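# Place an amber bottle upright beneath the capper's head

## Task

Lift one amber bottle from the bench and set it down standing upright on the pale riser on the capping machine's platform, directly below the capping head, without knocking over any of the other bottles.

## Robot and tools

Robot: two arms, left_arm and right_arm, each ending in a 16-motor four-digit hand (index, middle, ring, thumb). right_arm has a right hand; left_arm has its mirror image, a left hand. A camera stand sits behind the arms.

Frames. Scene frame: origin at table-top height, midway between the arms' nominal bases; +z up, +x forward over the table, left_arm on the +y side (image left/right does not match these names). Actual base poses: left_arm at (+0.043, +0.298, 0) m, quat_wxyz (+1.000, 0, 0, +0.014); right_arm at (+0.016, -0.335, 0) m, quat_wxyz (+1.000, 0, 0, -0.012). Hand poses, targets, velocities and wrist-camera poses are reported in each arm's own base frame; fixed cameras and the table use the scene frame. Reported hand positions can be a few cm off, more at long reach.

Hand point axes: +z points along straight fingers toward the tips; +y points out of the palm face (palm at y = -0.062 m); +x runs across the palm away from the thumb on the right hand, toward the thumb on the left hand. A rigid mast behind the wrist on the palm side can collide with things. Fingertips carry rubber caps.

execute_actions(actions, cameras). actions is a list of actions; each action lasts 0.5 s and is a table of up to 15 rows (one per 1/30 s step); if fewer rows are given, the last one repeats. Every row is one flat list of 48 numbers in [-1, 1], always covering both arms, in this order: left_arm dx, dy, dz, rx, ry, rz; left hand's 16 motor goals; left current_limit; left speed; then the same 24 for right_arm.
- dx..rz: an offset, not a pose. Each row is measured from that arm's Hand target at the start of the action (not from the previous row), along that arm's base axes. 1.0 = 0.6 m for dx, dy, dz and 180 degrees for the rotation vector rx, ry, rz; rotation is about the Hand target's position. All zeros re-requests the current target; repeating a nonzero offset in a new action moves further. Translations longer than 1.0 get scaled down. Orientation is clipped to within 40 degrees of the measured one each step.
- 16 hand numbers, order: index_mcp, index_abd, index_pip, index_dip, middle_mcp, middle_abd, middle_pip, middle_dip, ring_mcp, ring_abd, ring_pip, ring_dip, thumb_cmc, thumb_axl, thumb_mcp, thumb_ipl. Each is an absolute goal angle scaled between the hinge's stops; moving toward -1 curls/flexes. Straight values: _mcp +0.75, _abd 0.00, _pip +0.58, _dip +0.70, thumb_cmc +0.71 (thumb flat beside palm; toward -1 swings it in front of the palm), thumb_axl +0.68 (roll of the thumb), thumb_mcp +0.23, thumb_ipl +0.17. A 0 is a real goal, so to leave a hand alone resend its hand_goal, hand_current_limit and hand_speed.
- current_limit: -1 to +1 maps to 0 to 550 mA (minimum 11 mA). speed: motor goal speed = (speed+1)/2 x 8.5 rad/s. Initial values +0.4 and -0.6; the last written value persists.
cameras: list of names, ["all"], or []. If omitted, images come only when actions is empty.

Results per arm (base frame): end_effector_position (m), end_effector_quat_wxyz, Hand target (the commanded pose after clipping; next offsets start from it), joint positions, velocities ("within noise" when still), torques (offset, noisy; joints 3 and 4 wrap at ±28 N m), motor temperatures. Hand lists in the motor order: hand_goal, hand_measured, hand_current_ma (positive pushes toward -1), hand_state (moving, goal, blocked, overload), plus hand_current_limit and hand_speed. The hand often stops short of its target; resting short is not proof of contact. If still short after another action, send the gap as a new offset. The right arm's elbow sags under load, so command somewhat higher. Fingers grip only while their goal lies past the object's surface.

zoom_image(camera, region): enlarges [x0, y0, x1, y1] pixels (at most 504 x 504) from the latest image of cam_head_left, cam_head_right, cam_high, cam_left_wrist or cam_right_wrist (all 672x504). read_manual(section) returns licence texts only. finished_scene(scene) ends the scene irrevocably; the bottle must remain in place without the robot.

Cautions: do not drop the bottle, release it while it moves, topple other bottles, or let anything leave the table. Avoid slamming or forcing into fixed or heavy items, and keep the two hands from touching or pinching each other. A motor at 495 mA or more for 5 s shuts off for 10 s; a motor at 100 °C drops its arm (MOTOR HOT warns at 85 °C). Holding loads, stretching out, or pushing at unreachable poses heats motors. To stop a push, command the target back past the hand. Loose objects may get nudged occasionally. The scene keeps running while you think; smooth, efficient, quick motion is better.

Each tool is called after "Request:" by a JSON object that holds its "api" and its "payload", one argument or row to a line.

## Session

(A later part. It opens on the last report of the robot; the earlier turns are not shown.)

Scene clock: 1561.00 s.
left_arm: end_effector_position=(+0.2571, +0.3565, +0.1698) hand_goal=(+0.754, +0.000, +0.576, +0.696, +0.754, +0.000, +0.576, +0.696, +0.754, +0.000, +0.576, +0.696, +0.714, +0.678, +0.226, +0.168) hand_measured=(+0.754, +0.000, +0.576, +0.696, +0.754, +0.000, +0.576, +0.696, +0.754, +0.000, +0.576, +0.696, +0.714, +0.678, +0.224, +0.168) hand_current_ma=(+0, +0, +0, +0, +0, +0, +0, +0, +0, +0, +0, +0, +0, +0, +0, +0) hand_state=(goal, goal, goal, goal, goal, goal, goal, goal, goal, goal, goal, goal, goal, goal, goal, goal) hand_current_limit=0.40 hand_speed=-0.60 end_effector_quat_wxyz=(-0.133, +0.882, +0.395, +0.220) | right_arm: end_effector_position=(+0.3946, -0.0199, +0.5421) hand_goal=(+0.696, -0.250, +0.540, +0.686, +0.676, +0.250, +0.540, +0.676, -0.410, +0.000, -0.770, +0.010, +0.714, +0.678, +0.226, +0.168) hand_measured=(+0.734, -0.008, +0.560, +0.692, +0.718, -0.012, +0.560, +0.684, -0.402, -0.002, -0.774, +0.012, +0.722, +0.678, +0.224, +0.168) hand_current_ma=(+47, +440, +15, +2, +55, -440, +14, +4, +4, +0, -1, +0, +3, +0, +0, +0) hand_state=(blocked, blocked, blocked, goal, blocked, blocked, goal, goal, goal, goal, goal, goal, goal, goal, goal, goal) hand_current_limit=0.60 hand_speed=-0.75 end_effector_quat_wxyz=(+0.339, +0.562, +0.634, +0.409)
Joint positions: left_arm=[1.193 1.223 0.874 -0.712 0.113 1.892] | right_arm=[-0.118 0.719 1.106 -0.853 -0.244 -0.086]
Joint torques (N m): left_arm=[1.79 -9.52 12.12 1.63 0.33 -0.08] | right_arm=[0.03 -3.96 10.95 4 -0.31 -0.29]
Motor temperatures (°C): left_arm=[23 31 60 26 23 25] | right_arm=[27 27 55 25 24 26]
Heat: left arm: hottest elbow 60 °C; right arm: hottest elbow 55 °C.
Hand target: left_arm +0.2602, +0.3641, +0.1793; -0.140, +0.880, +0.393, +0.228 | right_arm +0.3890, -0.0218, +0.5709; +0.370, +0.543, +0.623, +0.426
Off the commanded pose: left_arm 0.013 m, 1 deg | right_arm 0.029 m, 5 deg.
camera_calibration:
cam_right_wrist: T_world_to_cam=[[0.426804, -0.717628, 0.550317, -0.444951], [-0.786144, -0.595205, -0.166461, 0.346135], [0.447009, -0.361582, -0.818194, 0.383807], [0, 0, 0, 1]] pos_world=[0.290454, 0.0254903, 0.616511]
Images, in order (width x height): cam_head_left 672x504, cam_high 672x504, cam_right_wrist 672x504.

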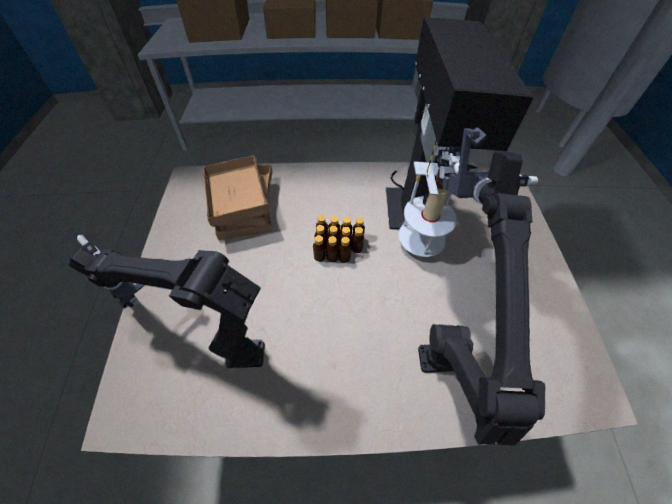

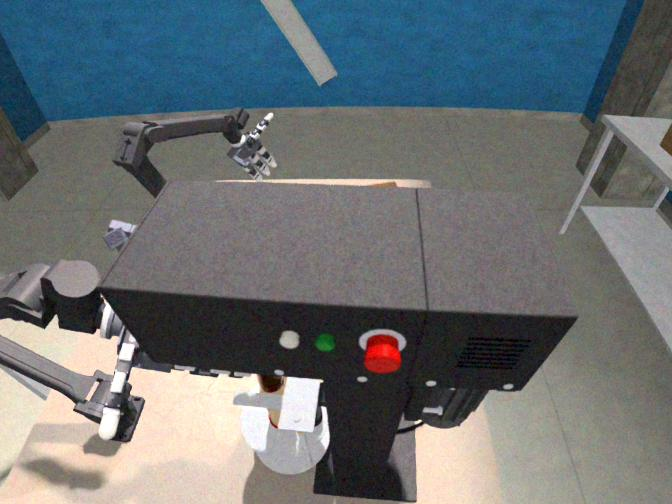

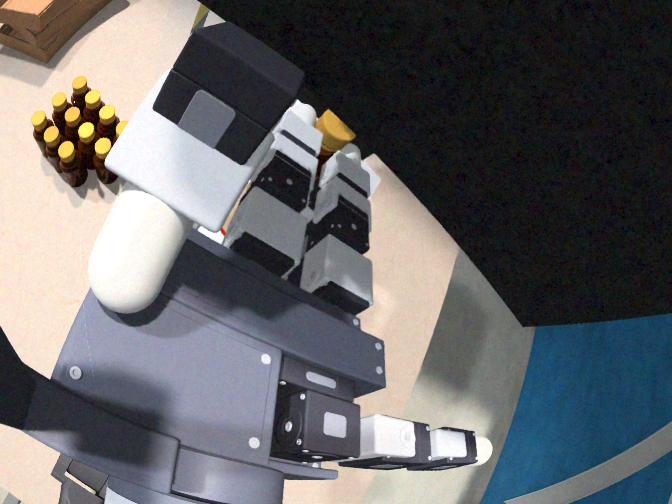

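Request:
{"api": "execute_actions", "payload": {
  "actions": [
    [[0,0,0,0,0,0,0.754,0,0.576,0.696,0.754,0,0.576,0.696,0.754,0,0.576,0.696,0.714,0.678,0.226,0.168,0.4,-0.6,-0.002,0.0,-0.010,0,-0.008,0,0.695,-0.25,0.54,0.685,0.675,0.25,0.54,0.675,-0.41,0,-0.77,0.01,0.714,0.678,0.226,0.168,0.6,-0.75]]
  ],
  "cameras": ["cam_head_left","cam_high"]
}}

Request:
{"api": "zoom_image", "payload": {
  "camera": "cam_head_left",
  "region": [422, 162, 454, 198]
}}

Request:
{"api": "zoom_image", "payload": {
  "camera": "cam_high",
  "region": [245, 370, 297, 415]
}}

Scene clock: 1573.77 s.
left_arm: end_effector_position=(+0.2571, +0.3565, +0.1698) hand_goal=(+0.754, +0.000, +0.576, +0.696, +0.754, +0.000, +0.576, +0.696, +0.754, +0.000, +0.576, +0.696, +0.714, +0.678, +0.226, +0.168) hand_measured=(+0.754, +0.000, +0.576, +0.696, +0.754, +0.000, +0.576, +0.696, +0.754, +0.000, +0.576, +0.696, +0.714, +0.678, +0.224, +0.168) hand_current_ma=(+0, +0, +0, +0, +0, +0, +0, +0, +0, +0, +0, +0, +0, +0, +0, +0) hand_state=(goal, goal, goal, goal, goal, goal, goal, goal, goal, goal, goal, goal, goal, goal, goal, goal) hand_current_limit=0.40 hand_speed=-0.60 end_effector_quat_wxyz=(-0.133, +0.882, +0.395, +0.220) | right_arm: end_effector_position=(+0.3988, -0.0202, +0.5304) hand_goal=(+0.696, -0.250, +0.540, +0.686, +0.676, +0.250, +0.540, +0.676, -0.410, +0.000, -0.770, +0.010, +0.714, +0.678, +0.226, +0.168) hand_measured=(+0.734, -0.008, +0.560, +0.692, +0.718, -0.012, +0.560, +0.684, -0.410, -0.002, -0.774, +0.012, +0.722, +0.678, +0.224, +0.168) hand_current_ma=(+47, +440, +15, +2, +55, -440, +14, +4, +0, +0, -1, +0, +3, +0, +0, +0) hand_state=(blocked, blocked, blocked, goal, blocked, blocked, goal, goal, goal, goal, goal, goal, goal, goal, goal, goal) hand_current_limit=0.60 hand_speed=-0.75 end_effector_quat_wxyz=(+0.342, +0.559, +0.632, +0.413)
Joint positions: left_arm=[1.193 1.223 0.874 -0.712 0.113 1.892] | right_arm=[-0.119 0.714 1.064 -0.803 -0.247 -0.086]
Joint torques (N m): left_arm=[1.85 -9.47 12.11 1.62 0.33 -0.08] | right_arm=[0.21 -5.48 11.18 4.04 -0.25 -0.27]
Motor temperatures (°C): left_arm=[23 31 60 26 23 25] | right_arm=[27 27 53 25 24 26]
Heat: left arm: hottest elbow 60 °C; right arm: hottest elbow 53 °C.
Hand target: left_arm +0.2602, +0.3641, +0.1793; -0.140, +0.880, +0.393, +0.228 | right_arm +0.3877, -0.0218, +0.5651; +0.378, +0.537, +0.618, +0.433
Off the commanded pose: left_arm 0.013 m, 1 deg | right_arm 0.036 m, 6 deg.
Images, in order (width x height): cam_head_left 672x504, cam_high 672x504.

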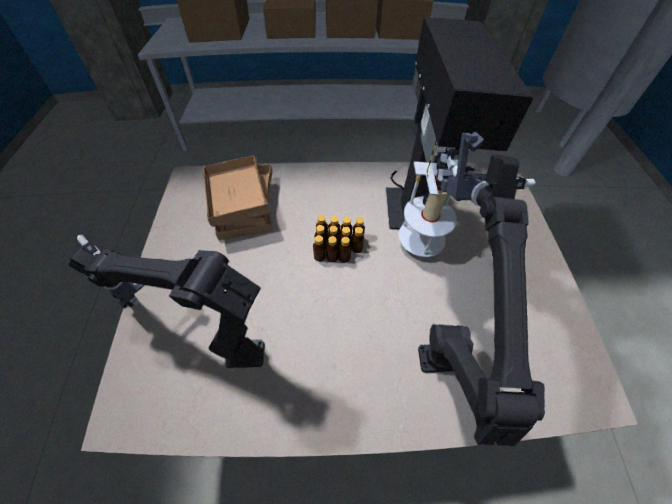

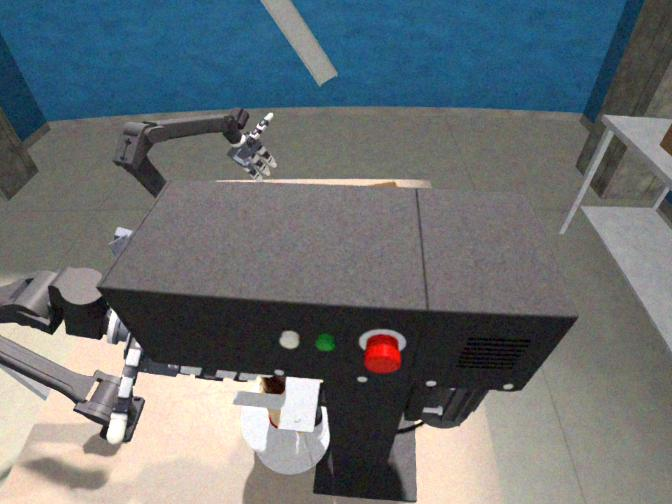

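Scaled by 14.000 from the camera's 672x504 image, which has a finer 960x720 frame.

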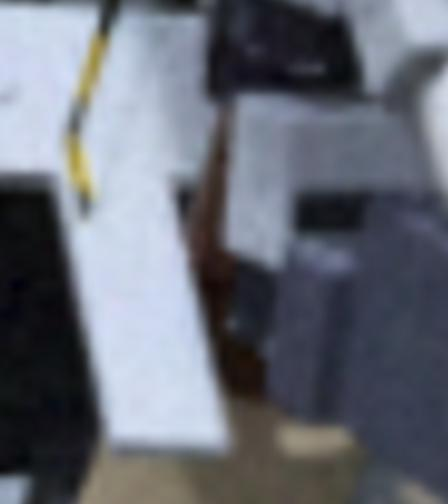

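Scaled by 9.692 from the camera's 672x504 image, which has a finer 960x720 frame.

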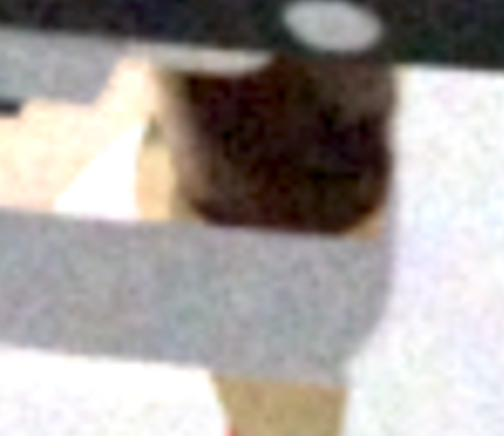

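Request:
{"api": "execute_actions", "payload": {
  "actions": [
    [[0,0,0,0,0,0,0.754,0,0.576,0.696,0.754,0,0.576,0.696,0.754,0,0.576,0.696,0.714,0.678,0.226,0.168,0.4,-0.6,-0.003,0.0,-0.007,0,-0.004,0,0.695,-0.25,0.54,0.685,0.675,0.25,0.54,0.675,-0.41,0,-0.77,0.01,0.714,0.678,0.226,0.168,0.6,-0.75]]
  ],
  "cameras": ["cam_head_left","cam_high","cam_right_wrist"]
}}

Request:
{"api": "zoom_image", "payload": {
  "camera": "cam_head_left",
  "region": [422, 162, 454, 198]
}}

Request:
{"api": "zoom_image", "payload": {
  "camera": "cam_high",
  "region": [245, 370, 297, 415]
}}

Scene clock: 1602.13 s.
left_arm: end_effector_position=(+0.2571, +0.3565, +0.1698) hand_goal=(+0.754, +0.000, +0.576, +0.696, +0.754, +0.000, +0.576, +0.696, +0.754, +0.000, +0.576, +0.696, +0.714, +0.678, +0.226, +0.168) hand_measured=(+0.754, +0.000, +0.576, +0.696, +0.754, +0.000, +0.576, +0.696, +0.754, +0.000, +0.576, +0.696, +0.714, +0.678, +0.224, +0.168) hand_current_ma=(+0, +0, +0, +0, +0, +0, +0, +0, +0, +0, +0, +0, +0, +0, +0, +0) hand_state=(goal, goal, goal, goal, goal, goal, goal, goal, goal, goal, goal, goal, goal, goal, goal, goal) hand_current_limit=0.40 hand_speed=-0.60 end_effector_quat_wxyz=(-0.133, +0.882, +0.395, +0.220) | right_arm: end_effector_position=(+0.3982, -0.0204, +0.5258) hand_goal=(+0.696, -0.250, +0.540, +0.686, +0.676, +0.250, +0.540, +0.676, -0.410, +0.000, -0.770, +0.010, +0.714, +0.678, +0.226, +0.168) hand_measured=(+0.734, -0.008, +0.560, +0.692, +0.718, -0.012, +0.560, +0.684, -0.410, -0.002, -0.774, +0.012, +0.722, +0.678, +0.224, +0.168) hand_current_ma=(+47, +440, +15, +2, +55, -440, +14, +4, +0, +0, -1, +0, +3, +0, +0, +0) hand_state=(blocked, blocked, blocked, goal, blocked, blocked, goal, goal, goal, goal, goal, goal, goal, goal, goal, goal) hand_current_limit=0.60 hand_speed=-0.75 end_effector_quat_wxyz=(+0.346, +0.557, +0.631, +0.415)
Joint positions: left_arm=[1.193 1.223 0.874 -0.712 0.113 1.892] | right_arm=[-0.119 0.705 1.04 -0.778 -0.247 -0.086]
Joint torques (N m): left_arm=[1.85 -9.47 12.11 1.62 0.33 -0.08] | right_arm=[0.44 -5.6 11.08 3.97 -0.29 -0.26]
Motor temperatures (°C): left_arm=[23 31 60 26 23 25] | right_arm=[27 27 53 25 24 26]
Heat: left arm: hottest elbow 60 °C; right arm: hottest elbow 53 °C.
Hand target: left_arm +0.2602, +0.3641, +0.1793; -0.140, +0.880, +0.393, +0.228 | right_arm +0.3859, -0.0218, +0.5609; +0.381, +0.534, +0.616, +0.436
Off the commanded pose: left_arm 0.013 m, 1 deg | right_arm 0.037 m, 6 deg.
camera_calibration:
cam_right_wrist: T_world_to_cam=[[0.415393, -0.716385, 0.560572, -0.438667], [-0.781536, -0.596403, -0.183043, 0.352834], [0.465456, -0.362072, -0.807623, 0.355763], [0, 0, 0, 1]] pos_world=[0.29238, 0.0249887, 0.59781]
Images, in order (width x height): cam_head_left 672x504, cam_high 672x504, cam_right_wrist 672x504.

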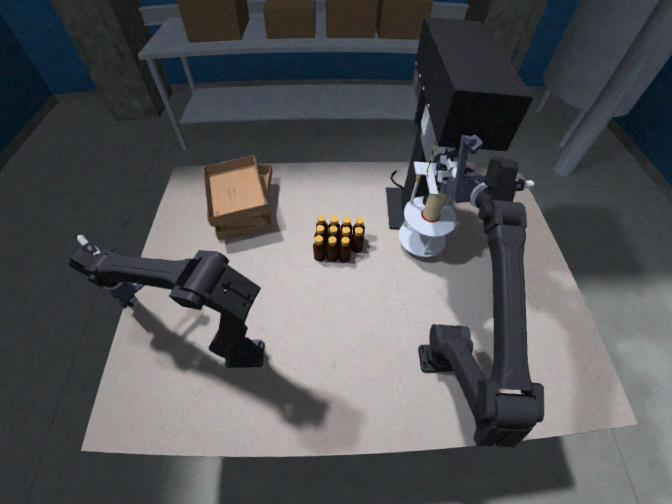

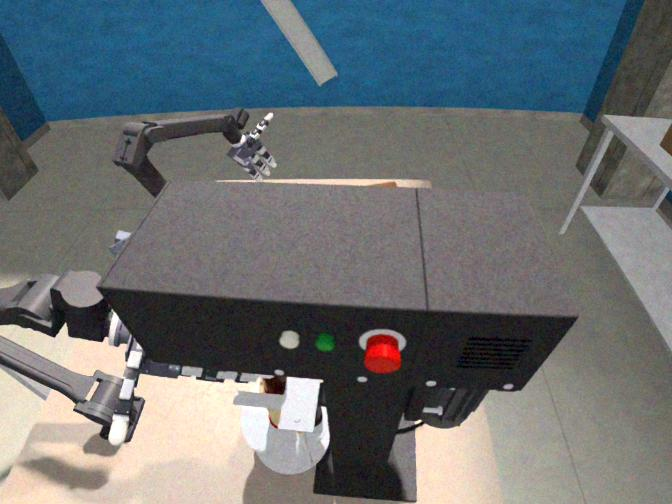

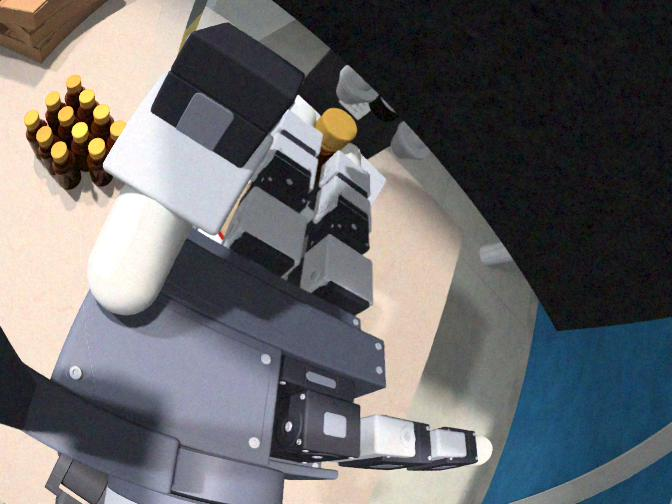

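Scaled by 14.000 from the camera's 672x504 image, which has a finer 960x720 frame.

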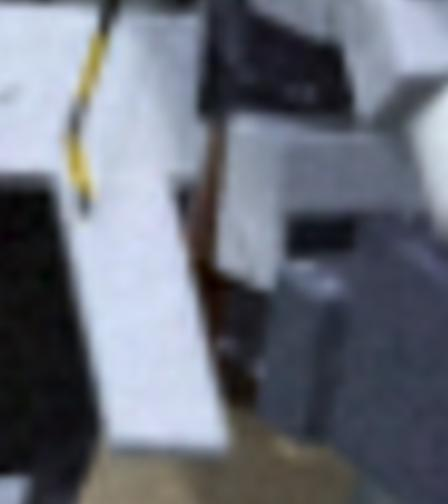

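Scaled by 9.692 from the camera's 672x504 image, which has a finer 960x720 frame.

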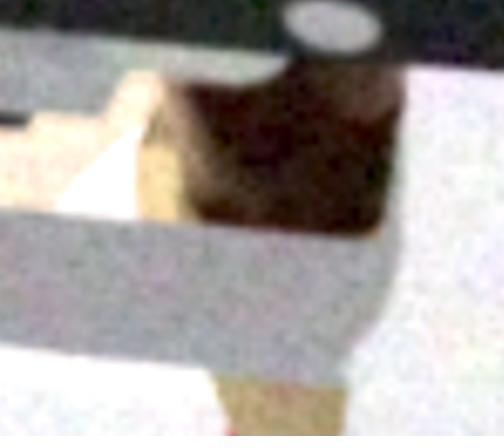

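Request:
{"api": "execute_actions", "payload": {
  "actions": [
    [[0,0,0,0,0,0,0.754,0,0.576,0.696,0.754,0,0.576,0.696,0.754,0,0.576,0.696,0.714,0.678,0.226,0.168,0.4,-0.6,-0.001,0.0,-0.007,0,-0.002,0,0.695,-0.25,0.54,0.685,0.675,0.25,0.54,0.675,-0.41,0,-0.77,0.01,0.714,0.678,0.226,0.168,0.6,-0.75]]
  ],
  "cameras": ["cam_head_left","cam_high"]
}}

Request:
{"api": "zoom_image", "payload": {
  "camera": "cam_head_left",
  "region": [412, 150, 472, 210]
}}

Request:
{"api": "zoom_image", "payload": {
  "camera": "cam_high",
  "region": [245, 370, 297, 415]
}}

Scene clock: 1617.63 s.
left_arm: end_effector_position=(+0.2571, +0.3565, +0.1698) hand_goal=(+0.754, +0.000, +0.576, +0.696, +0.754, +0.000, +0.576, +0.696, +0.754, +0.000, +0.576, +0.696, +0.714, +0.678, +0.226, +0.168) hand_measured=(+0.754, +0.000, +0.576, +0.696, +0.754, +0.000, +0.576, +0.696, +0.754, +0.000, +0.576, +0.696, +0.714, +0.678, +0.224, +0.168) hand_current_ma=(+0, +0, +0, +0, +0, +0, +0, +0, +0, +0, +0, +0, +0, +0, +0, +0) hand_state=(goal, goal, goal, goal, goal, goal, goal, goal, goal, goal, goal, goal, goal, goal, goal, goal) hand_current_limit=0.40 hand_speed=-0.60 end_effector_quat_wxyz=(-0.133, +0.882, +0.395, +0.220) | right_arm: end_effector_position=(+0.3964, -0.0201, +0.5244) hand_goal=(+0.696, -0.250, +0.540, +0.686, +0.676, +0.250, +0.540, +0.676, -0.410, +0.000, -0.770, +0.010, +0.714, +0.678, +0.226, +0.168) hand_measured=(+0.734, -0.008, +0.560, +0.692, +0.718, -0.012, +0.560, +0.684, -0.410, -0.002, -0.774, +0.012, +0.722, +0.678, +0.224, +0.168) hand_current_ma=(+47, +440, +15, +2, +55, -440, +14, +4, +0, +0, -1, +0, +3, +0, +0, +0) hand_state=(blocked, blocked, blocked, goal, blocked, blocked, goal, goal, goal, goal, goal, goal, goal, goal, goal, goal) hand_current_limit=0.60 hand_speed=-0.75 end_effector_quat_wxyz=(+0.350, +0.554, +0.629, +0.418)
Joint positions: left_arm=[1.193 1.223 0.874 -0.712 0.113 1.892] | right_arm=[-0.119 0.695 1.024 -0.758 -0.247 -0.086]
Joint torques (N m): left_arm=[1.79 -9.52 12.11 1.61 0.33 -0.07] | right_arm=[0.21 -5.01 11 3.99 -0.3 -0.27]
Motor temperatures (°C): left_arm=[23 31 60 26 23 25] | right_arm=[27 27 52 25 24 26]
Heat: left arm: hottest elbow 60 °C; right arm: hottest elbow 52 °C.
Hand target: left_arm +0.2602, +0.3641, +0.1793; -0.140, +0.880, +0.393, +0.228 | right_arm +0.3853, -0.0217, +0.5567; +0.383, +0.533, +0.614, +0.438
Off the commanded pose: left_arm 0.013 m, 1 deg | right_arm 0.034 m, 5 deg.
Images, in order (width x height): cam_head_left 672x504, cam_high 672x504.

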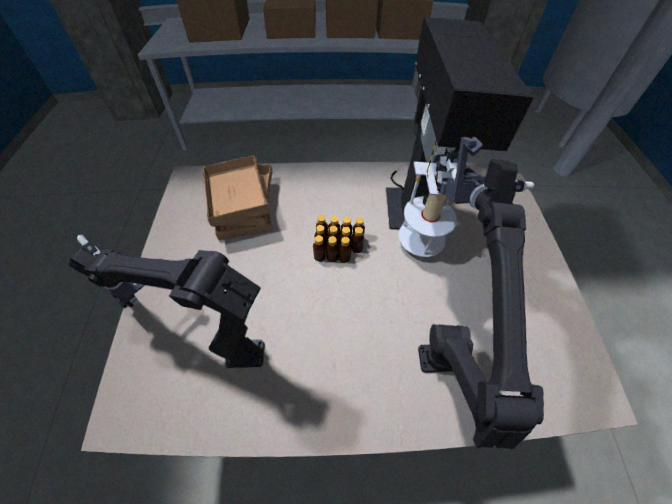

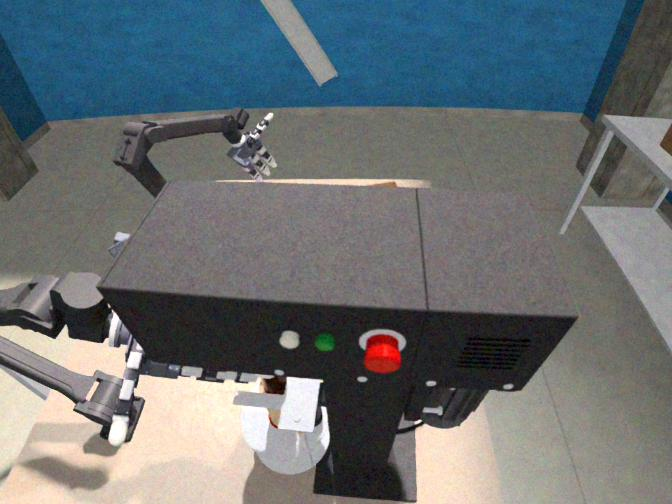

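Scaled by 8.400 from the camera's 672x504 image, which has a finer 960x720 frame.

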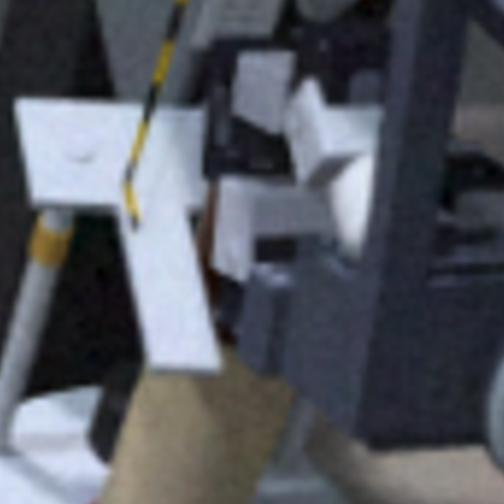

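Scaled by 9.692 from the camera's 672x504 image, which has a finer 960x720 frame.

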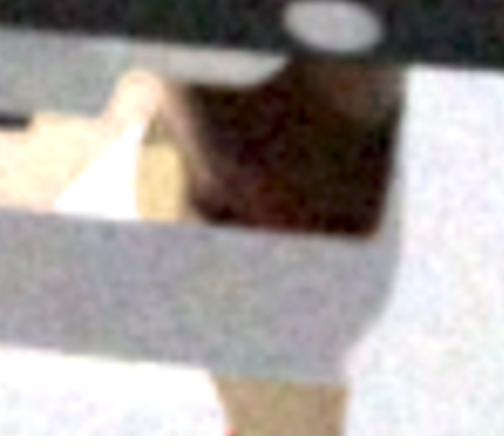

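Request:
{"api": "execute_actions", "payload": {
  "actions": [
    [[0,0,0,0,0,0,0.754,0,0.576,0.696,0.754,0,0.576,0.696,0.754,0,0.576,0.696,0.714,0.678,0.226,0.168,0.4,-0.6,-0.001,0.0,-0.012,0,0.002,0,0.695,-0.25,0.54,0.685,0.675,0.25,0.54,0.675,-0.41,0,-0.77,0.01,0.714,0.678,0.226,0.168,0.6,-0.75]]
  ],
  "cameras": ["cam_high"]
}}

Request:
{"api": "zoom_image", "payload": {
  "camera": "cam_high",
  "region": [245, 370, 297, 415]
}}

Scene clock: 1626.50 s.
left_arm: end_effector_position=(+0.2571, +0.3565, +0.1698) hand_goal=(+0.754, +0.000, +0.576, +0.696, +0.754, +0.000, +0.576, +0.696, +0.754, +0.000, +0.576, +0.696, +0.714, +0.678, +0.226, +0.168) hand_measured=(+0.754, +0.000, +0.576, +0.696, +0.754, +0.000, +0.576, +0.696, +0.754, +0.000, +0.576, +0.696, +0.714, +0.678, +0.224, +0.168) hand_current_ma=(+0, +0, +0, +0, +0, +0, +0, +0, +0, +0, +0, +0, +0, +0, +0, +0) hand_state=(goal, goal, goal, goal, goal, goal, goal, goal, goal, goal, goal, goal, goal, goal, goal, goal) hand_current_limit=0.40 hand_speed=-0.60 end_effector_quat_wxyz=(-0.133, +0.882, +0.395, +0.220) | right_arm: end_effector_position=(+0.3940, -0.0202, +0.5229) hand_goal=(+0.696, -0.250, +0.540, +0.686, +0.676, +0.250, +0.540, +0.676, -0.410, +0.000, -0.770, +0.010, +0.714, +0.678, +0.226, +0.168) hand_measured=(+0.734, -0.008, +0.560, +0.692, +0.718, -0.012, +0.560, +0.684, -0.410, -0.002, -0.774, +0.012, +0.722, +0.678, +0.224, +0.168) hand_current_ma=(+47, +440, +15, +2, +55, -440, +14, +4, +0, +0, -1, +0, +3, +0, +0, +0) hand_state=(blocked, blocked, blocked, goal, blocked, blocked, goal, goal, goal, goal, goal, goal, goal, goal, goal, goal) hand_current_limit=0.60 hand_speed=-0.75 end_effector_quat_wxyz=(+0.353, +0.552, +0.627, +0.420)
Joint positions: left_arm=[1.193 1.223 0.874 -0.712 0.113 1.892] | right_arm=[-0.121 0.685 1.011 -0.748 -0.248 -0.086]
Joint torques (N m): left_arm=[1.79 -9.47 12.1 1.62 0.33 -0.07] | right_arm=[0.15 -4.48 10.69 3.69 -0.3 -0.24]
Motor temperatures (°C): left_arm=[23 31 60 26 23 25] | right_arm=[27 27 51 25 24 26]
Heat: left arm: hottest elbow 60 °C; right arm: hottest elbow 51 °C.
Hand target: left_arm +0.2602, +0.3641, +0.1793; -0.140, +0.880, +0.393, +0.228 | right_arm +0.3847, -0.0217, +0.5495; +0.381, +0.534, +0.616, +0.436
Off the commanded pose: left_arm 0.013 m, 1 deg | right_arm 0.028 m, 4 deg.
Images, in order (width x height): cam_high 672x504.

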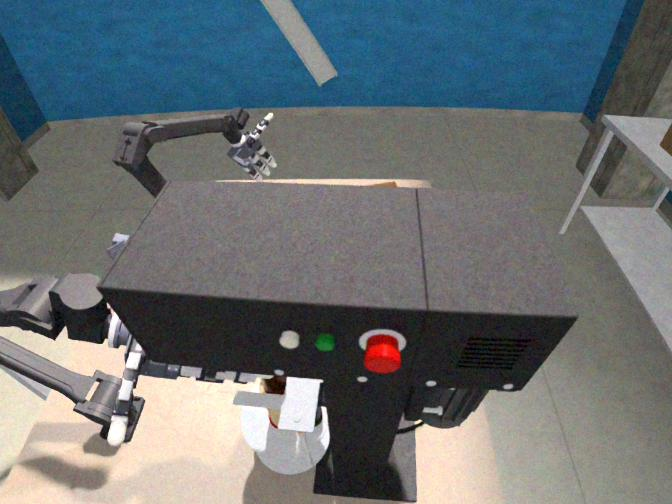

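Scaled by 9.692 from the camera's 672x504 image, which has a finer 960x720 frame.

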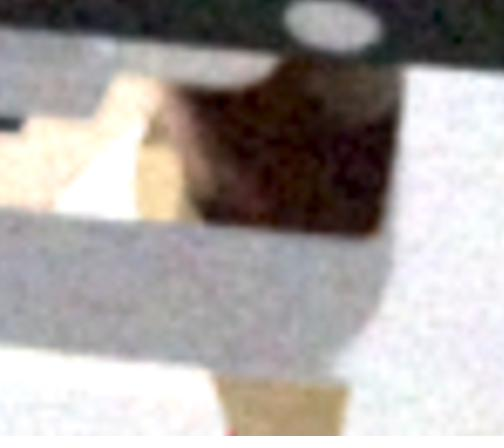

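Request:
{"api": "execute_actions", "payload": {
  "actions": [
    [[0,0,0,0,0,0,0.754,0,0.576,0.696,0.754,0,0.576,0.696,0.754,0,0.576,0.696,0.714,0.678,0.226,0.168,0.4,-0.6,0.0015,0,-0.010,0,0.002,0,0.695,-0.25,0.54,0.685,0.675,0.25,0.54,0.675,-0.41,0,-0.77,0.01,0.714,0.678,0.226,0.168,0.6,-0.75]]
  ],
  "cameras": ["cam_high"]
}}

Request:
{"api": "zoom_image", "payload": {
  "camera": "cam_high",
  "region": [245, 370, 297, 415]
}}

Scene clock: 1649.33 s.
left_arm: end_effector_position=(+0.2571, +0.3565, +0.1698) hand_goal=(+0.754, +0.000, +0.576, +0.696, +0.754, +0.000, +0.576, +0.696, +0.754, +0.000, +0.576, +0.696, +0.714, +0.678, +0.226, +0.168) hand_measured=(+0.754, +0.000, +0.576, +0.696, +0.754, +0.000, +0.576, +0.696, +0.754, +0.000, +0.576, +0.696, +0.714, +0.678, +0.224, +0.168) hand_current_ma=(+0, +0, +0, +0, +0, +0, +0, +0, +0, +0, +0, +0, +0, +0, +0, +0) hand_state=(goal, goal, goal, goal, goal, goal, goal, goal, goal, goal, goal, goal, goal, goal, goal, goal) hand_current_limit=0.40 hand_speed=-0.60 end_effector_quat_wxyz=(-0.133, +0.882, +0.395, +0.220) | right_arm: end_effector_position=(+0.3936, -0.0203, +0.5216) hand_goal=(+0.696, -0.250, +0.540, +0.686, +0.676, +0.250, +0.540, +0.676, -0.410, +0.000, -0.770, +0.010, +0.714, +0.678, +0.226, +0.168) hand_measured=(+0.734, -0.008, +0.560, +0.692, +0.716, -0.012, +0.558, +0.684, -0.410, -0.002, -0.774, +0.012, +0.722, +0.678, +0.224, +0.168) hand_current_ma=(+47, +440, +15, +2, +52, -440, +12, +4, +0, +0, -1, +0, +3, +0, +0, +0) hand_state=(blocked, blocked, blocked, goal, blocked, blocked, goal, goal, goal, goal, goal, goal, goal, goal, goal, goal) hand_current_limit=0.60 hand_speed=-0.75 end_effector_quat_wxyz=(+0.355, +0.551, +0.626, +0.421)
Joint positions: left_arm=[1.193 1.223 0.874 -0.712 0.113 1.892] | right_arm=[-0.121 0.682 1.002 -0.738 -0.248 -0.086]
Joint torques (N m): left_arm=[1.85 -9.47 12.11 1.62 0.33 -0.08] | right_arm=[0.03 -4.42 10.43 3.54 -0.29 -0.25]
Motor temperatures (°C): left_arm=[23 31 61 26 23 25] | right_arm=[27 27 49 25 24 26]
Heat: left arm: hottest elbow 61 °C; right arm: hottest elbow 49 °C.
Hand target: left_arm +0.2602, +0.3641, +0.1793; -0.140, +0.880, +0.393, +0.228 | right_arm +0.3856, -0.0217, +0.5435; +0.379, +0.536, +0.617, +0.434
Off the commanded pose: left_arm 0.013 m, 1 deg | right_arm 0.023 m, 4 deg.
Images, in order (width x height): cam_high 672x504.

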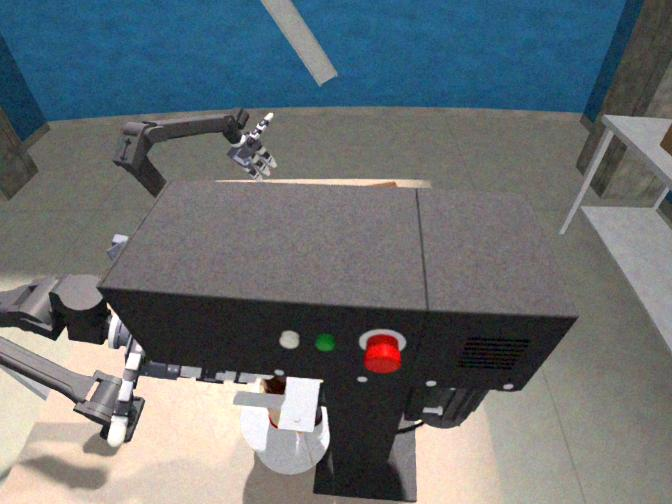

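Scaled by 9.692 from the camera's 672x504 image, which has a finer 960x720 frame.

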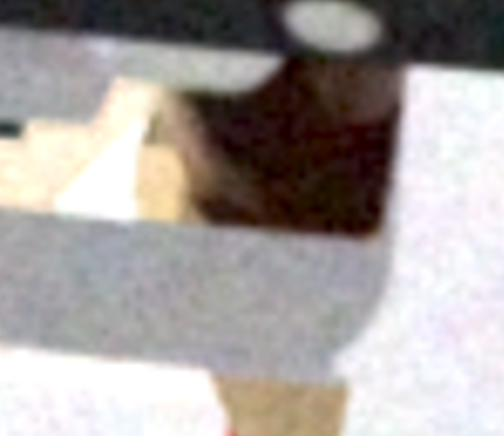

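Request:
{"api": "execute_actions", "payload": {
  "actions": [
    [[0,0,0,0,0,0,0.754,0,0.576,0.696,0.754,0,0.576,0.696,0.754,0,0.576,0.696,0.714,0.678,0.226,0.168,0.4,-0.6,0.001,0,-0.008,0,0.003,0,0.695,-0.25,0.54,0.685,0.675,0.25,0.54,0.675,-0.41,0,-0.77,0.01,0.714,0.678,0.226,0.168,0.6,-0.75]]
  ]
}}

Scene clock: 1659.87 s.
left_arm: end_effector_position=(+0.2571, +0.3565, +0.1698) hand_goal=(+0.754, +0.000, +0.576, +0.696, +0.754, +0.000, +0.576, +0.696, +0.754, +0.000, +0.576, +0.696, +0.714, +0.678, +0.226, +0.168) hand_measured=(+0.754, +0.000, +0.576, +0.696, +0.754, +0.000, +0.576, +0.696, +0.754, +0.000, +0.576, +0.696, +0.714, +0.678, +0.224, +0.168) hand_current_ma=(+0, +0, +0, +0, +0, +0, +0, +0, +0, +0, +0, +0, +0, +0, +0, +0) hand_state=(goal, goal, goal, goal, goal, goal, goal, goal, goal, goal, goal, goal, goal, goal, goal, goal) hand_current_limit=0.40 hand_speed=-0.60 end_effector_quat_wxyz=(-0.133, +0.882, +0.395, +0.220) | right_arm: end_effector_position=(+0.3929, -0.0203, +0.5205) hand_goal=(+0.696, -0.250, +0.540, +0.686, +0.676, +0.250, +0.540, +0.676, -0.410, +0.000, -0.770, +0.010, +0.714, +0.678, +0.226, +0.168) hand_measured=(+0.734, -0.008, +0.558, +0.692, +0.714, -0.012, +0.556, +0.684, -0.410, -0.002, -0.774, +0.012, +0.722, +0.678, +0.224, +0.168) hand_current_ma=(+47, +440, +13, +2, +48, -440, +11, +4, +0, +0, -1, +0, +3, +0, +0, +0) hand_state=(blocked, blocked, goal, goal, blocked, blocked, goal, goal, goal, goal, goal, goal, goal, goal, goal, goal) hand_current_limit=0.60 hand_speed=-0.75 end_effector_quat_wxyz=(+0.355, +0.552, +0.626, +0.421)
Joint positions: left_arm=[1.193 1.223 0.874 -0.712 0.113 1.892] | right_arm=[-0.121 0.679 0.999 -0.738 -0.248 -0.086]
Joint torques (N m): left_arm=[1.85 -9.47 12.1 1.61 0.33 -0.08] | right_arm=[0.26 -4.25 10.13 3.38 -0.26 -0.26]
Motor temperatures (°C): left_arm=[23 31 61 26 23 25] | right_arm=[27 27 49 25 24 26]
Heat: left arm: hottest elbow 61 °C; right arm: hottest elbow 49 °C.
Hand target: left_arm +0.2602, +0.3641, +0.1793; -0.140, +0.880, +0.393, +0.228 | right_arm +0.3863, -0.0217, +0.5385; +0.376, +0.538, +0.619, +0.432
Off the commanded pose: left_arm 0.013 m, 1 deg | right_arm 0.019 m, 3 deg.

Request:
{"api": "execute_actions", "payload": {
  "actions": [
    [[0,0,0,0,0,0,0.754,0,0.576,0.696,0.754,0,0.576,0.696,0.754,0,0.576,0.696,0.714,0.678,0.226,0.168,0.4,-0.6,0.0015,0,-0.009,0,0.003,0,0.695,-0.25,0.54,0.685,0.675,0.25,0.54,0.675,-0.41,0,-0.77,0.01,0.714,0.678,0.226,0.168,0.6,-0.75]]
  ]
}}

Scene clock: 1666.07 s.
left_arm: end_effector_position=(+0.2571, +0.3565, +0.1698) hand_goal=(+0.754, +0.000, +0.576, +0.696, +0.754, +0.000, +0.576, +0.696, +0.754, +0.000, +0.576, +0.696, +0.714, +0.678, +0.226, +0.168) hand_measured=(+0.754, +0.000, +0.576, +0.696, +0.754, +0.000, +0.576, +0.696, +0.754, +0.000, +0.576, +0.696, +0.714, +0.678, +0.224, +0.168) hand_current_ma=(+0, +0, +0, +0, +0, +0, +0, +0, +0, +0, +0, +0, +0, +0, +0, +0) hand_state=(goal, goal, goal, goal, goal, goal, goal, goal, goal, goal, goal, goal, goal, goal, goal, goal) hand_current_limit=0.40 hand_speed=-0.60 end_effector_quat_wxyz=(-0.133, +0.882, +0.395, +0.220) | right_arm: end_effector_position=(+0.3926, -0.0205, +0.5188) hand_goal=(+0.696, -0.250, +0.540, +0.686, +0.676, +0.250, +0.540, +0.676, -0.410, +0.000, -0.770, +0.010, +0.714, +0.678, +0.226, +0.168) hand_measured=(+0.726, -0.008, +0.554, +0.692, +0.706, -0.012, +0.552, +0.684, -0.410, -0.002, -0.774, +0.012, +0.722, +0.678, +0.224, +0.168) hand_current_ma=(+33, +440, +8, +2, +33, -440, +7, +3, +0, +0, -1, +0, +3, +0, +0, +0) hand_state=(blocked, blocked, goal, goal, blocked, blocked, goal, goal, goal, goal, goal, goal, goal, goal, goal, goal) hand_current_limit=0.60 hand_speed=-0.75 end_effector_quat_wxyz=(+0.355, +0.552, +0.626, +0.421)
Joint positions: left_arm=[1.193 1.223 0.874 -0.712 0.113 1.892] | right_arm=[-0.122 0.677 0.993 -0.735 -0.248 -0.086]
Joint torques (N m): left_arm=[1.79 -9.47 12.11 1.62 0.33 -0.07] | right_arm=[0.09 -4.19 9.95 3.28 -0.23 -0.28]
Motor temperatures (°C): left_arm=[23 31 61 26 23 25] | right_arm=[27 27 48 25 24 26]
Heat: left arm: hottest elbow 61 °C; right arm: hottest elbow 48 °C.
Hand target: left_arm +0.2602, +0.3641, +0.1793; -0.140, +0.880, +0.393, +0.228 | right_arm +0.3871, -0.0218, +0.5333; +0.374, +0.540, +0.620, +0.429
Off the commanded pose: left_arm 0.013 m, 1 deg | right_arm 0.015 m, 3 deg.

Request:
{"api": "execute_actions", "payload": {
  "actions": [],
  "cameras": ["cam_high", "cam_head_left", "cam_right_wrist"]
}}

Request:
{"api": "zoom_image", "payload": {
  "camera": "cam_high",
  "region": [245, 370, 297, 415]
}}

Request:
{"api": "zoom_image", "payload": {
  "camera": "cam_head_left",
  "region": [412, 150, 472, 210]
}}

Scene clock: 1672.97 s.
left_arm: end_effector_position=(+0.2571, +0.3565, +0.1698) hand_goal=(+0.754, +0.000, +0.576, +0.696, +0.754, +0.000, +0.576, +0.696, +0.754, +0.000, +0.576, +0.696, +0.714, +0.678, +0.226, +0.168) hand_measured=(+0.754, +0.000, +0.576, +0.696, +0.754, +0.000, +0.576, +0.696, +0.754, +0.000, +0.576, +0.696, +0.714, +0.678, +0.224, +0.168) hand_current_ma=(+0, +0, +0, +0, +0, +0, +0, +0, +0, +0, +0, +0, +0, +0, +0, +0) hand_state=(goal, goal, goal, goal, goal, goal, goal, goal, goal, goal, goal, goal, goal, goal, goal, goal) hand_current_limit=0.40 hand_speed=-0.60 end_effector_quat_wxyz=(-0.133, +0.882, +0.395, +0.220) | right_arm: end_effector_position=(+0.3926, -0.0205, +0.5188) hand_goal=(+0.696, -0.250, +0.540, +0.686, +0.676, +0.250, +0.540, +0.676, -0.410, +0.000, -0.770, +0.010, +0.714, +0.678, +0.226, +0.168) hand_measured=(+0.726, -0.008, +0.554, +0.692, +0.706, -0.012, +0.552, +0.684, -0.410, -0.002, -0.774, +0.012, +0.722, +0.678, +0.224, +0.168) hand_current_ma=(+33, +440, +8, +2, +33, -440, +7, +3, +0, +0, -1, +0, +3, +0, +0, +0) hand_state=(blocked, blocked, goal, goal, blocked, blocked, goal, goal, goal, goal, goal, goal, goal, goal, goal, goal) hand_current_limit=0.60 hand_speed=-0.75 end_effector_quat_wxyz=(+0.355, +0.552, +0.626, +0.421)
Joint positions: left_arm=[1.193 1.223 0.874 -0.712 0.113 1.892] | right_arm=[-0.122 0.677 0.993 -0.735 -0.248 -0.086]
Joint velocities: within noise
Joint torques (N m): left_arm=[1.85 -9.47 12.11 1.61 0.33 -0.08] | right_arm=[0.21 -4.13 9.98 3.25 -0.25 -0.29]
Motor temperatures (°C): left_arm=[23 31 61 26 23 25] | right_arm=[27 27 48 25 24 26]
Heat: left arm: hottest elbow 61 °C; right arm: hottest elbow 48 °C.
Hand target: left_arm +0.2602, +0.3641, +0.1793; -0.140, +0.880, +0.393, +0.228 | right_arm +0.3871, -0.0218, +0.5333; +0.374, +0.540, +0.620, +0.429
Off the commanded pose: left_arm 0.013 m, 1 deg | right_arm 0.015 m, 3 deg.
camera_calibration:
cam_right_wrist: T_world_to_cam=[[0.400101, -0.715407, 0.57281, -0.432762], [-0.777418, -0.595919, -0.201252, 0.354978], [0.485325, -0.364792, -0.794598, 0.338134], [0, 0, 0, 1]] pos_world=[0.28501, 0.0252856, 0.588011]
Images, in order (width x height): cam_head_left 672x504, cam_high 672x504, cam_right_wrist 672x504.

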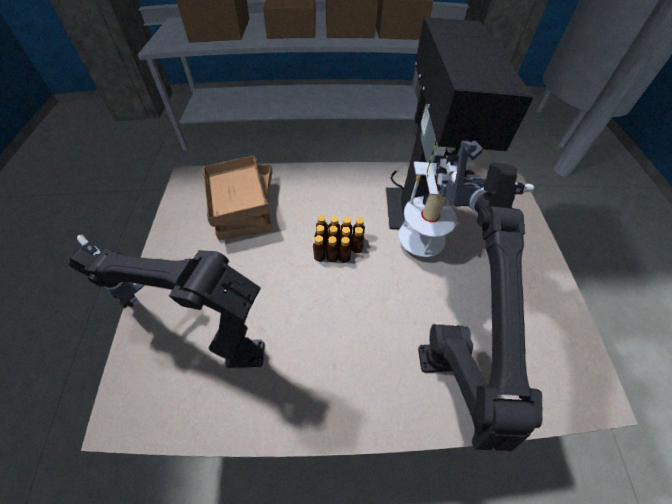

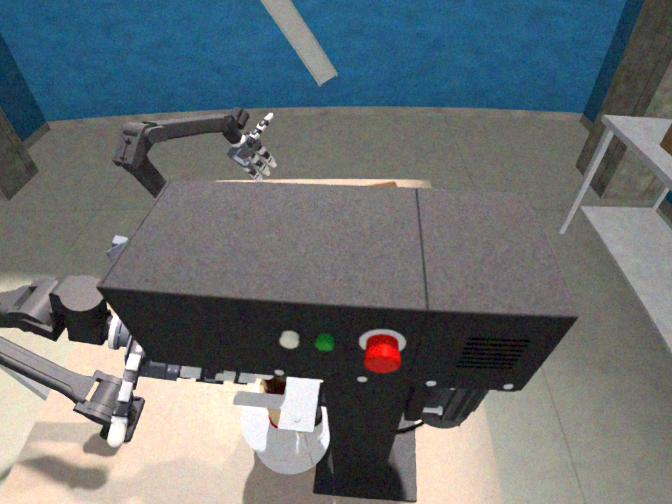

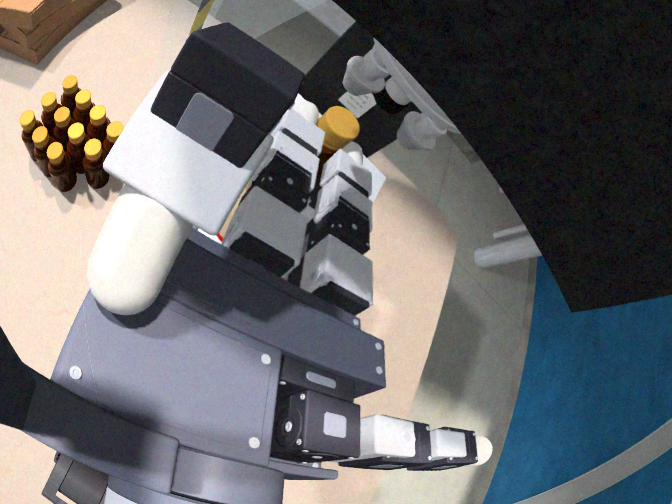

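Scaled by 9.692 from the camera's 672x504 image, which has a finer 960x720 frame.

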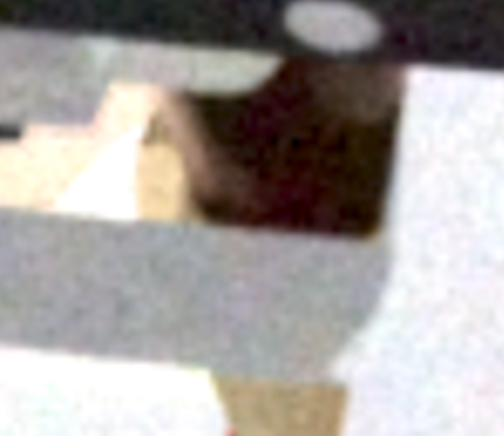

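Scaled by 8.400 from the camera's 672x504 image, which has a finer 960x720 frame.

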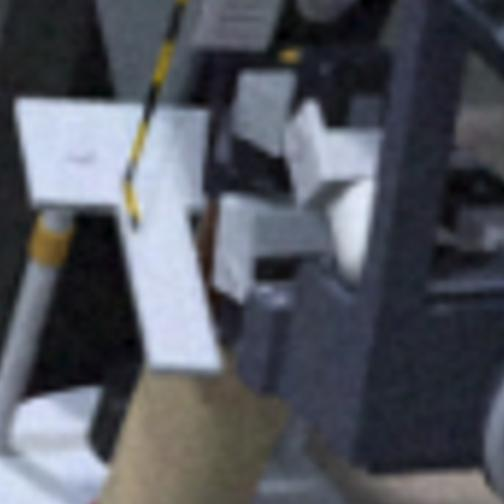

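Request:
{"api": "execute_actions", "payload": {
  "actions": [
    [[0,0,0,0,0,0,0.754,0,0.576,0.696,0.754,0,0.576,0.696,0.754,0,0.576,0.696,0.714,0.678,0.226,0.168,0.4,-0.6,0.001,0,-0.006,0,0.003,0,0.695,-0.25,0.54,0.685,0.675,0.25,0.54,0.675,-0.41,0,-0.77,0.01,0.714,0.678,0.226,0.168,0.6,-0.75]]
  ],
  "cameras": ["cam_high"]
}}

Request:
{"api": "zoom_image", "payload": {
  "camera": "cam_high",
  "region": [245, 370, 297, 415]
}}

Scene clock: 1687.90 s.
left_arm: end_effector_position=(+0.2571, +0.3565, +0.1698) hand_goal=(+0.754, +0.000, +0.576, +0.696, +0.754, +0.000, +0.576, +0.696, +0.754, +0.000, +0.576, +0.696, +0.714, +0.678, +0.226, +0.168) hand_measured=(+0.754, +0.000, +0.576, +0.696, +0.754, +0.000, +0.576, +0.696, +0.754, +0.000, +0.576, +0.696, +0.714, +0.678, +0.224, +0.168) hand_current_ma=(+0, +0, +0, +0, +0, +0, +0, +0, +0, +0, +0, +0, +0, +0, +0, +0) hand_state=(goal, goal, goal, goal, goal, goal, goal, goal, goal, goal, goal, goal, goal, goal, goal, goal) hand_current_limit=0.40 hand_speed=-0.60 end_effector_quat_wxyz=(-0.133, +0.882, +0.395, +0.220) | right_arm: end_effector_position=(+0.3926, -0.0204, +0.5188) hand_goal=(+0.696, -0.250, +0.540, +0.686, +0.676, +0.250, +0.540, +0.676, -0.410, +0.000, -0.770, +0.010, +0.714, +0.678, +0.226, +0.168) hand_measured=(+0.726, -0.008, +0.554, +0.692, +0.706, -0.012, +0.552, +0.684, -0.410, -0.002, -0.774, +0.012, +0.722, +0.678, +0.224, +0.168) hand_current_ma=(+33, +440, +8, +2, +33, -440, +7, +3, +0, +0, -1, +0, +3, +0, +0, +0) hand_state=(blocked, blocked, goal, goal, blocked, blocked, goal, goal, goal, goal, goal, goal, goal, goal, goal, goal) hand_current_limit=0.60 hand_speed=-0.75 end_effector_quat_wxyz=(+0.355, +0.552, +0.626, +0.421)
Joint positions: left_arm=[1.193 1.223 0.874 -0.712 0.113 1.892] | right_arm=[-0.122 0.677 0.993 -0.735 -0.248 -0.087]
Joint torques (N m): left_arm=[1.85 -9.47 12.11 1.63 0.32 -0.08] | right_arm=[0.15 -3.96 9.76 3.04 -0.22 -0.3]
Motor temperatures (°C): left_arm=[23 31 61 26 23 25] | right_arm=[27 27 47 25 24 26]
Heat: left arm: hottest elbow 61 °C; right arm: hottest elbow 47 °C.
Hand target: left_arm +0.2602, +0.3641, +0.1793; -0.140, +0.880, +0.393, +0.228 | right_arm +0.3877, -0.0218, +0.5297; +0.371, +0.542, +0.622, +0.427
Off the commanded pose: left_arm 0.013 m, 1 deg | right_arm 0.012 m, 2 deg.
Images, in order (width x height): cam_high 672x504.

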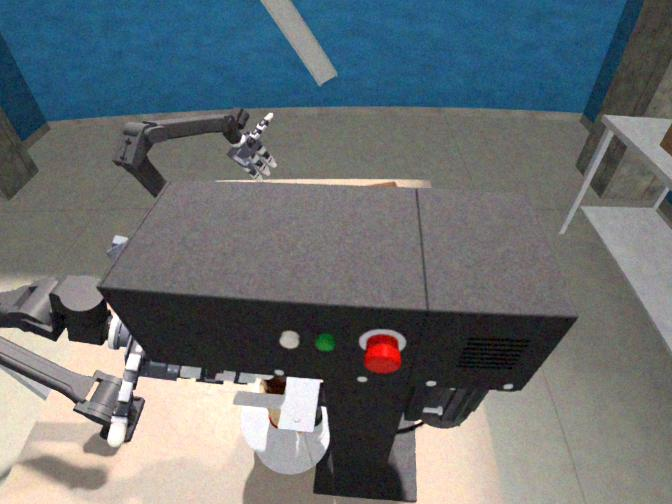

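Scaled by 9.692 from the camera's 672x504 image, which has a finer 960x720 frame.

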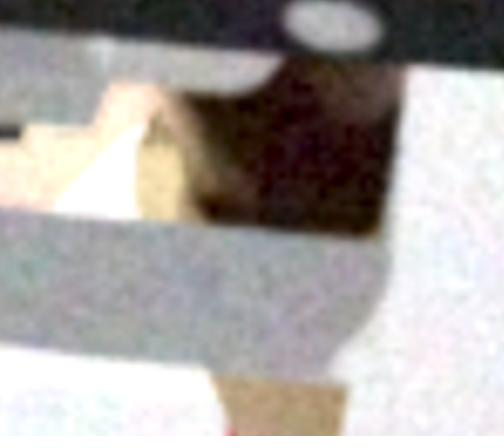

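Request:
{"api": "execute_actions", "payload": {
  "actions": [
    [[0,0,0,0,0,0,0.754,0,0.576,0.696,0.754,0,0.576,0.696,0.754,0,0.576,0.696,0.714,0.678,0.226,0.168,0.4,-0.6,0.001,0,-0.006,0,0.002,0,0.695,-0.25,0.54,0.685,0.675,0.25,0.54,0.675,-0.41,0,-0.77,0.01,0.714,0.678,0.226,0.168,0.6,-0.75]]
  ]
}}

Scene clock: 1693.13 s.
left_arm: end_effector_position=(+0.2571, +0.3565, +0.1698) hand_goal=(+0.754, +0.000, +0.576, +0.696, +0.754, +0.000, +0.576, +0.696, +0.754, +0.000, +0.576, +0.696, +0.714, +0.678, +0.226, +0.168) hand_measured=(+0.754, +0.000, +0.576, +0.696, +0.754, +0.000, +0.576, +0.696, +0.754, +0.000, +0.576, +0.696, +0.714, +0.678, +0.224, +0.168) hand_current_ma=(+0, +0, +0, +0, +0, +0, +0, +0, +0, +0, +0, +0, +0, +0, +0, +0) hand_state=(goal, goal, goal, goal, goal, goal, goal, goal, goal, goal, goal, goal, goal, goal, goal, goal) hand_current_limit=0.40 hand_speed=-0.60 end_effector_quat_wxyz=(-0.133, +0.882, +0.395, +0.220) | right_arm: end_effector_position=(+0.3923, -0.0204, +0.5164) hand_goal=(+0.696, -0.250, +0.540, +0.686, +0.676, +0.250, +0.540, +0.676, -0.410, +0.000, -0.770, +0.010, +0.714, +0.678, +0.226, +0.168) hand_measured=(+0.718, -0.008, +0.548, +0.688, +0.696, -0.012, +0.546, +0.680, -0.410, -0.002, -0.774, +0.012, +0.722, +0.678, +0.224, +0.168) hand_current_ma=(+18, +440, +3, +1, +17, -440, +2, +1, +0, +0, -1, +0, +3, +0, +0, +0) hand_state=(blocked, blocked, goal, goal, blocked, blocked, goal, goal, goal, goal, goal, goal, goal, goal, goal, goal) hand_current_limit=0.60 hand_speed=-0.75 end_effector_quat_wxyz=(+0.354, +0.552, +0.627, +0.420)
Joint positions: left_arm=[1.193 1.223 0.874 -0.712 0.113 1.892] | right_arm=[-0.122 0.675 0.988 -0.735 -0.247 -0.088]
Joint torques (N m): left_arm=[1.85 -9.47 12.11 1.61 0.33 -0.08] | right_arm=[0.15 -3.6 9.77 3.11 -0.23 -0.28]
Motor temperatures (°C): left_arm=[23 31 61 26 23 25] | right_arm=[27 27 47 25 24 26]
Heat: left arm: hottest elbow 61 °C; right arm: hottest elbow 47 °C.
Hand target: left_arm +0.2602, +0.3641, +0.1793; -0.140, +0.880, +0.393, +0.228 | right_arm +0.3883, -0.0218, +0.5261; +0.369, +0.543, +0.623, +0.425
Off the commanded pose: left_arm 0.013 m, 1 deg | right_arm 0.011 m, 2 deg.


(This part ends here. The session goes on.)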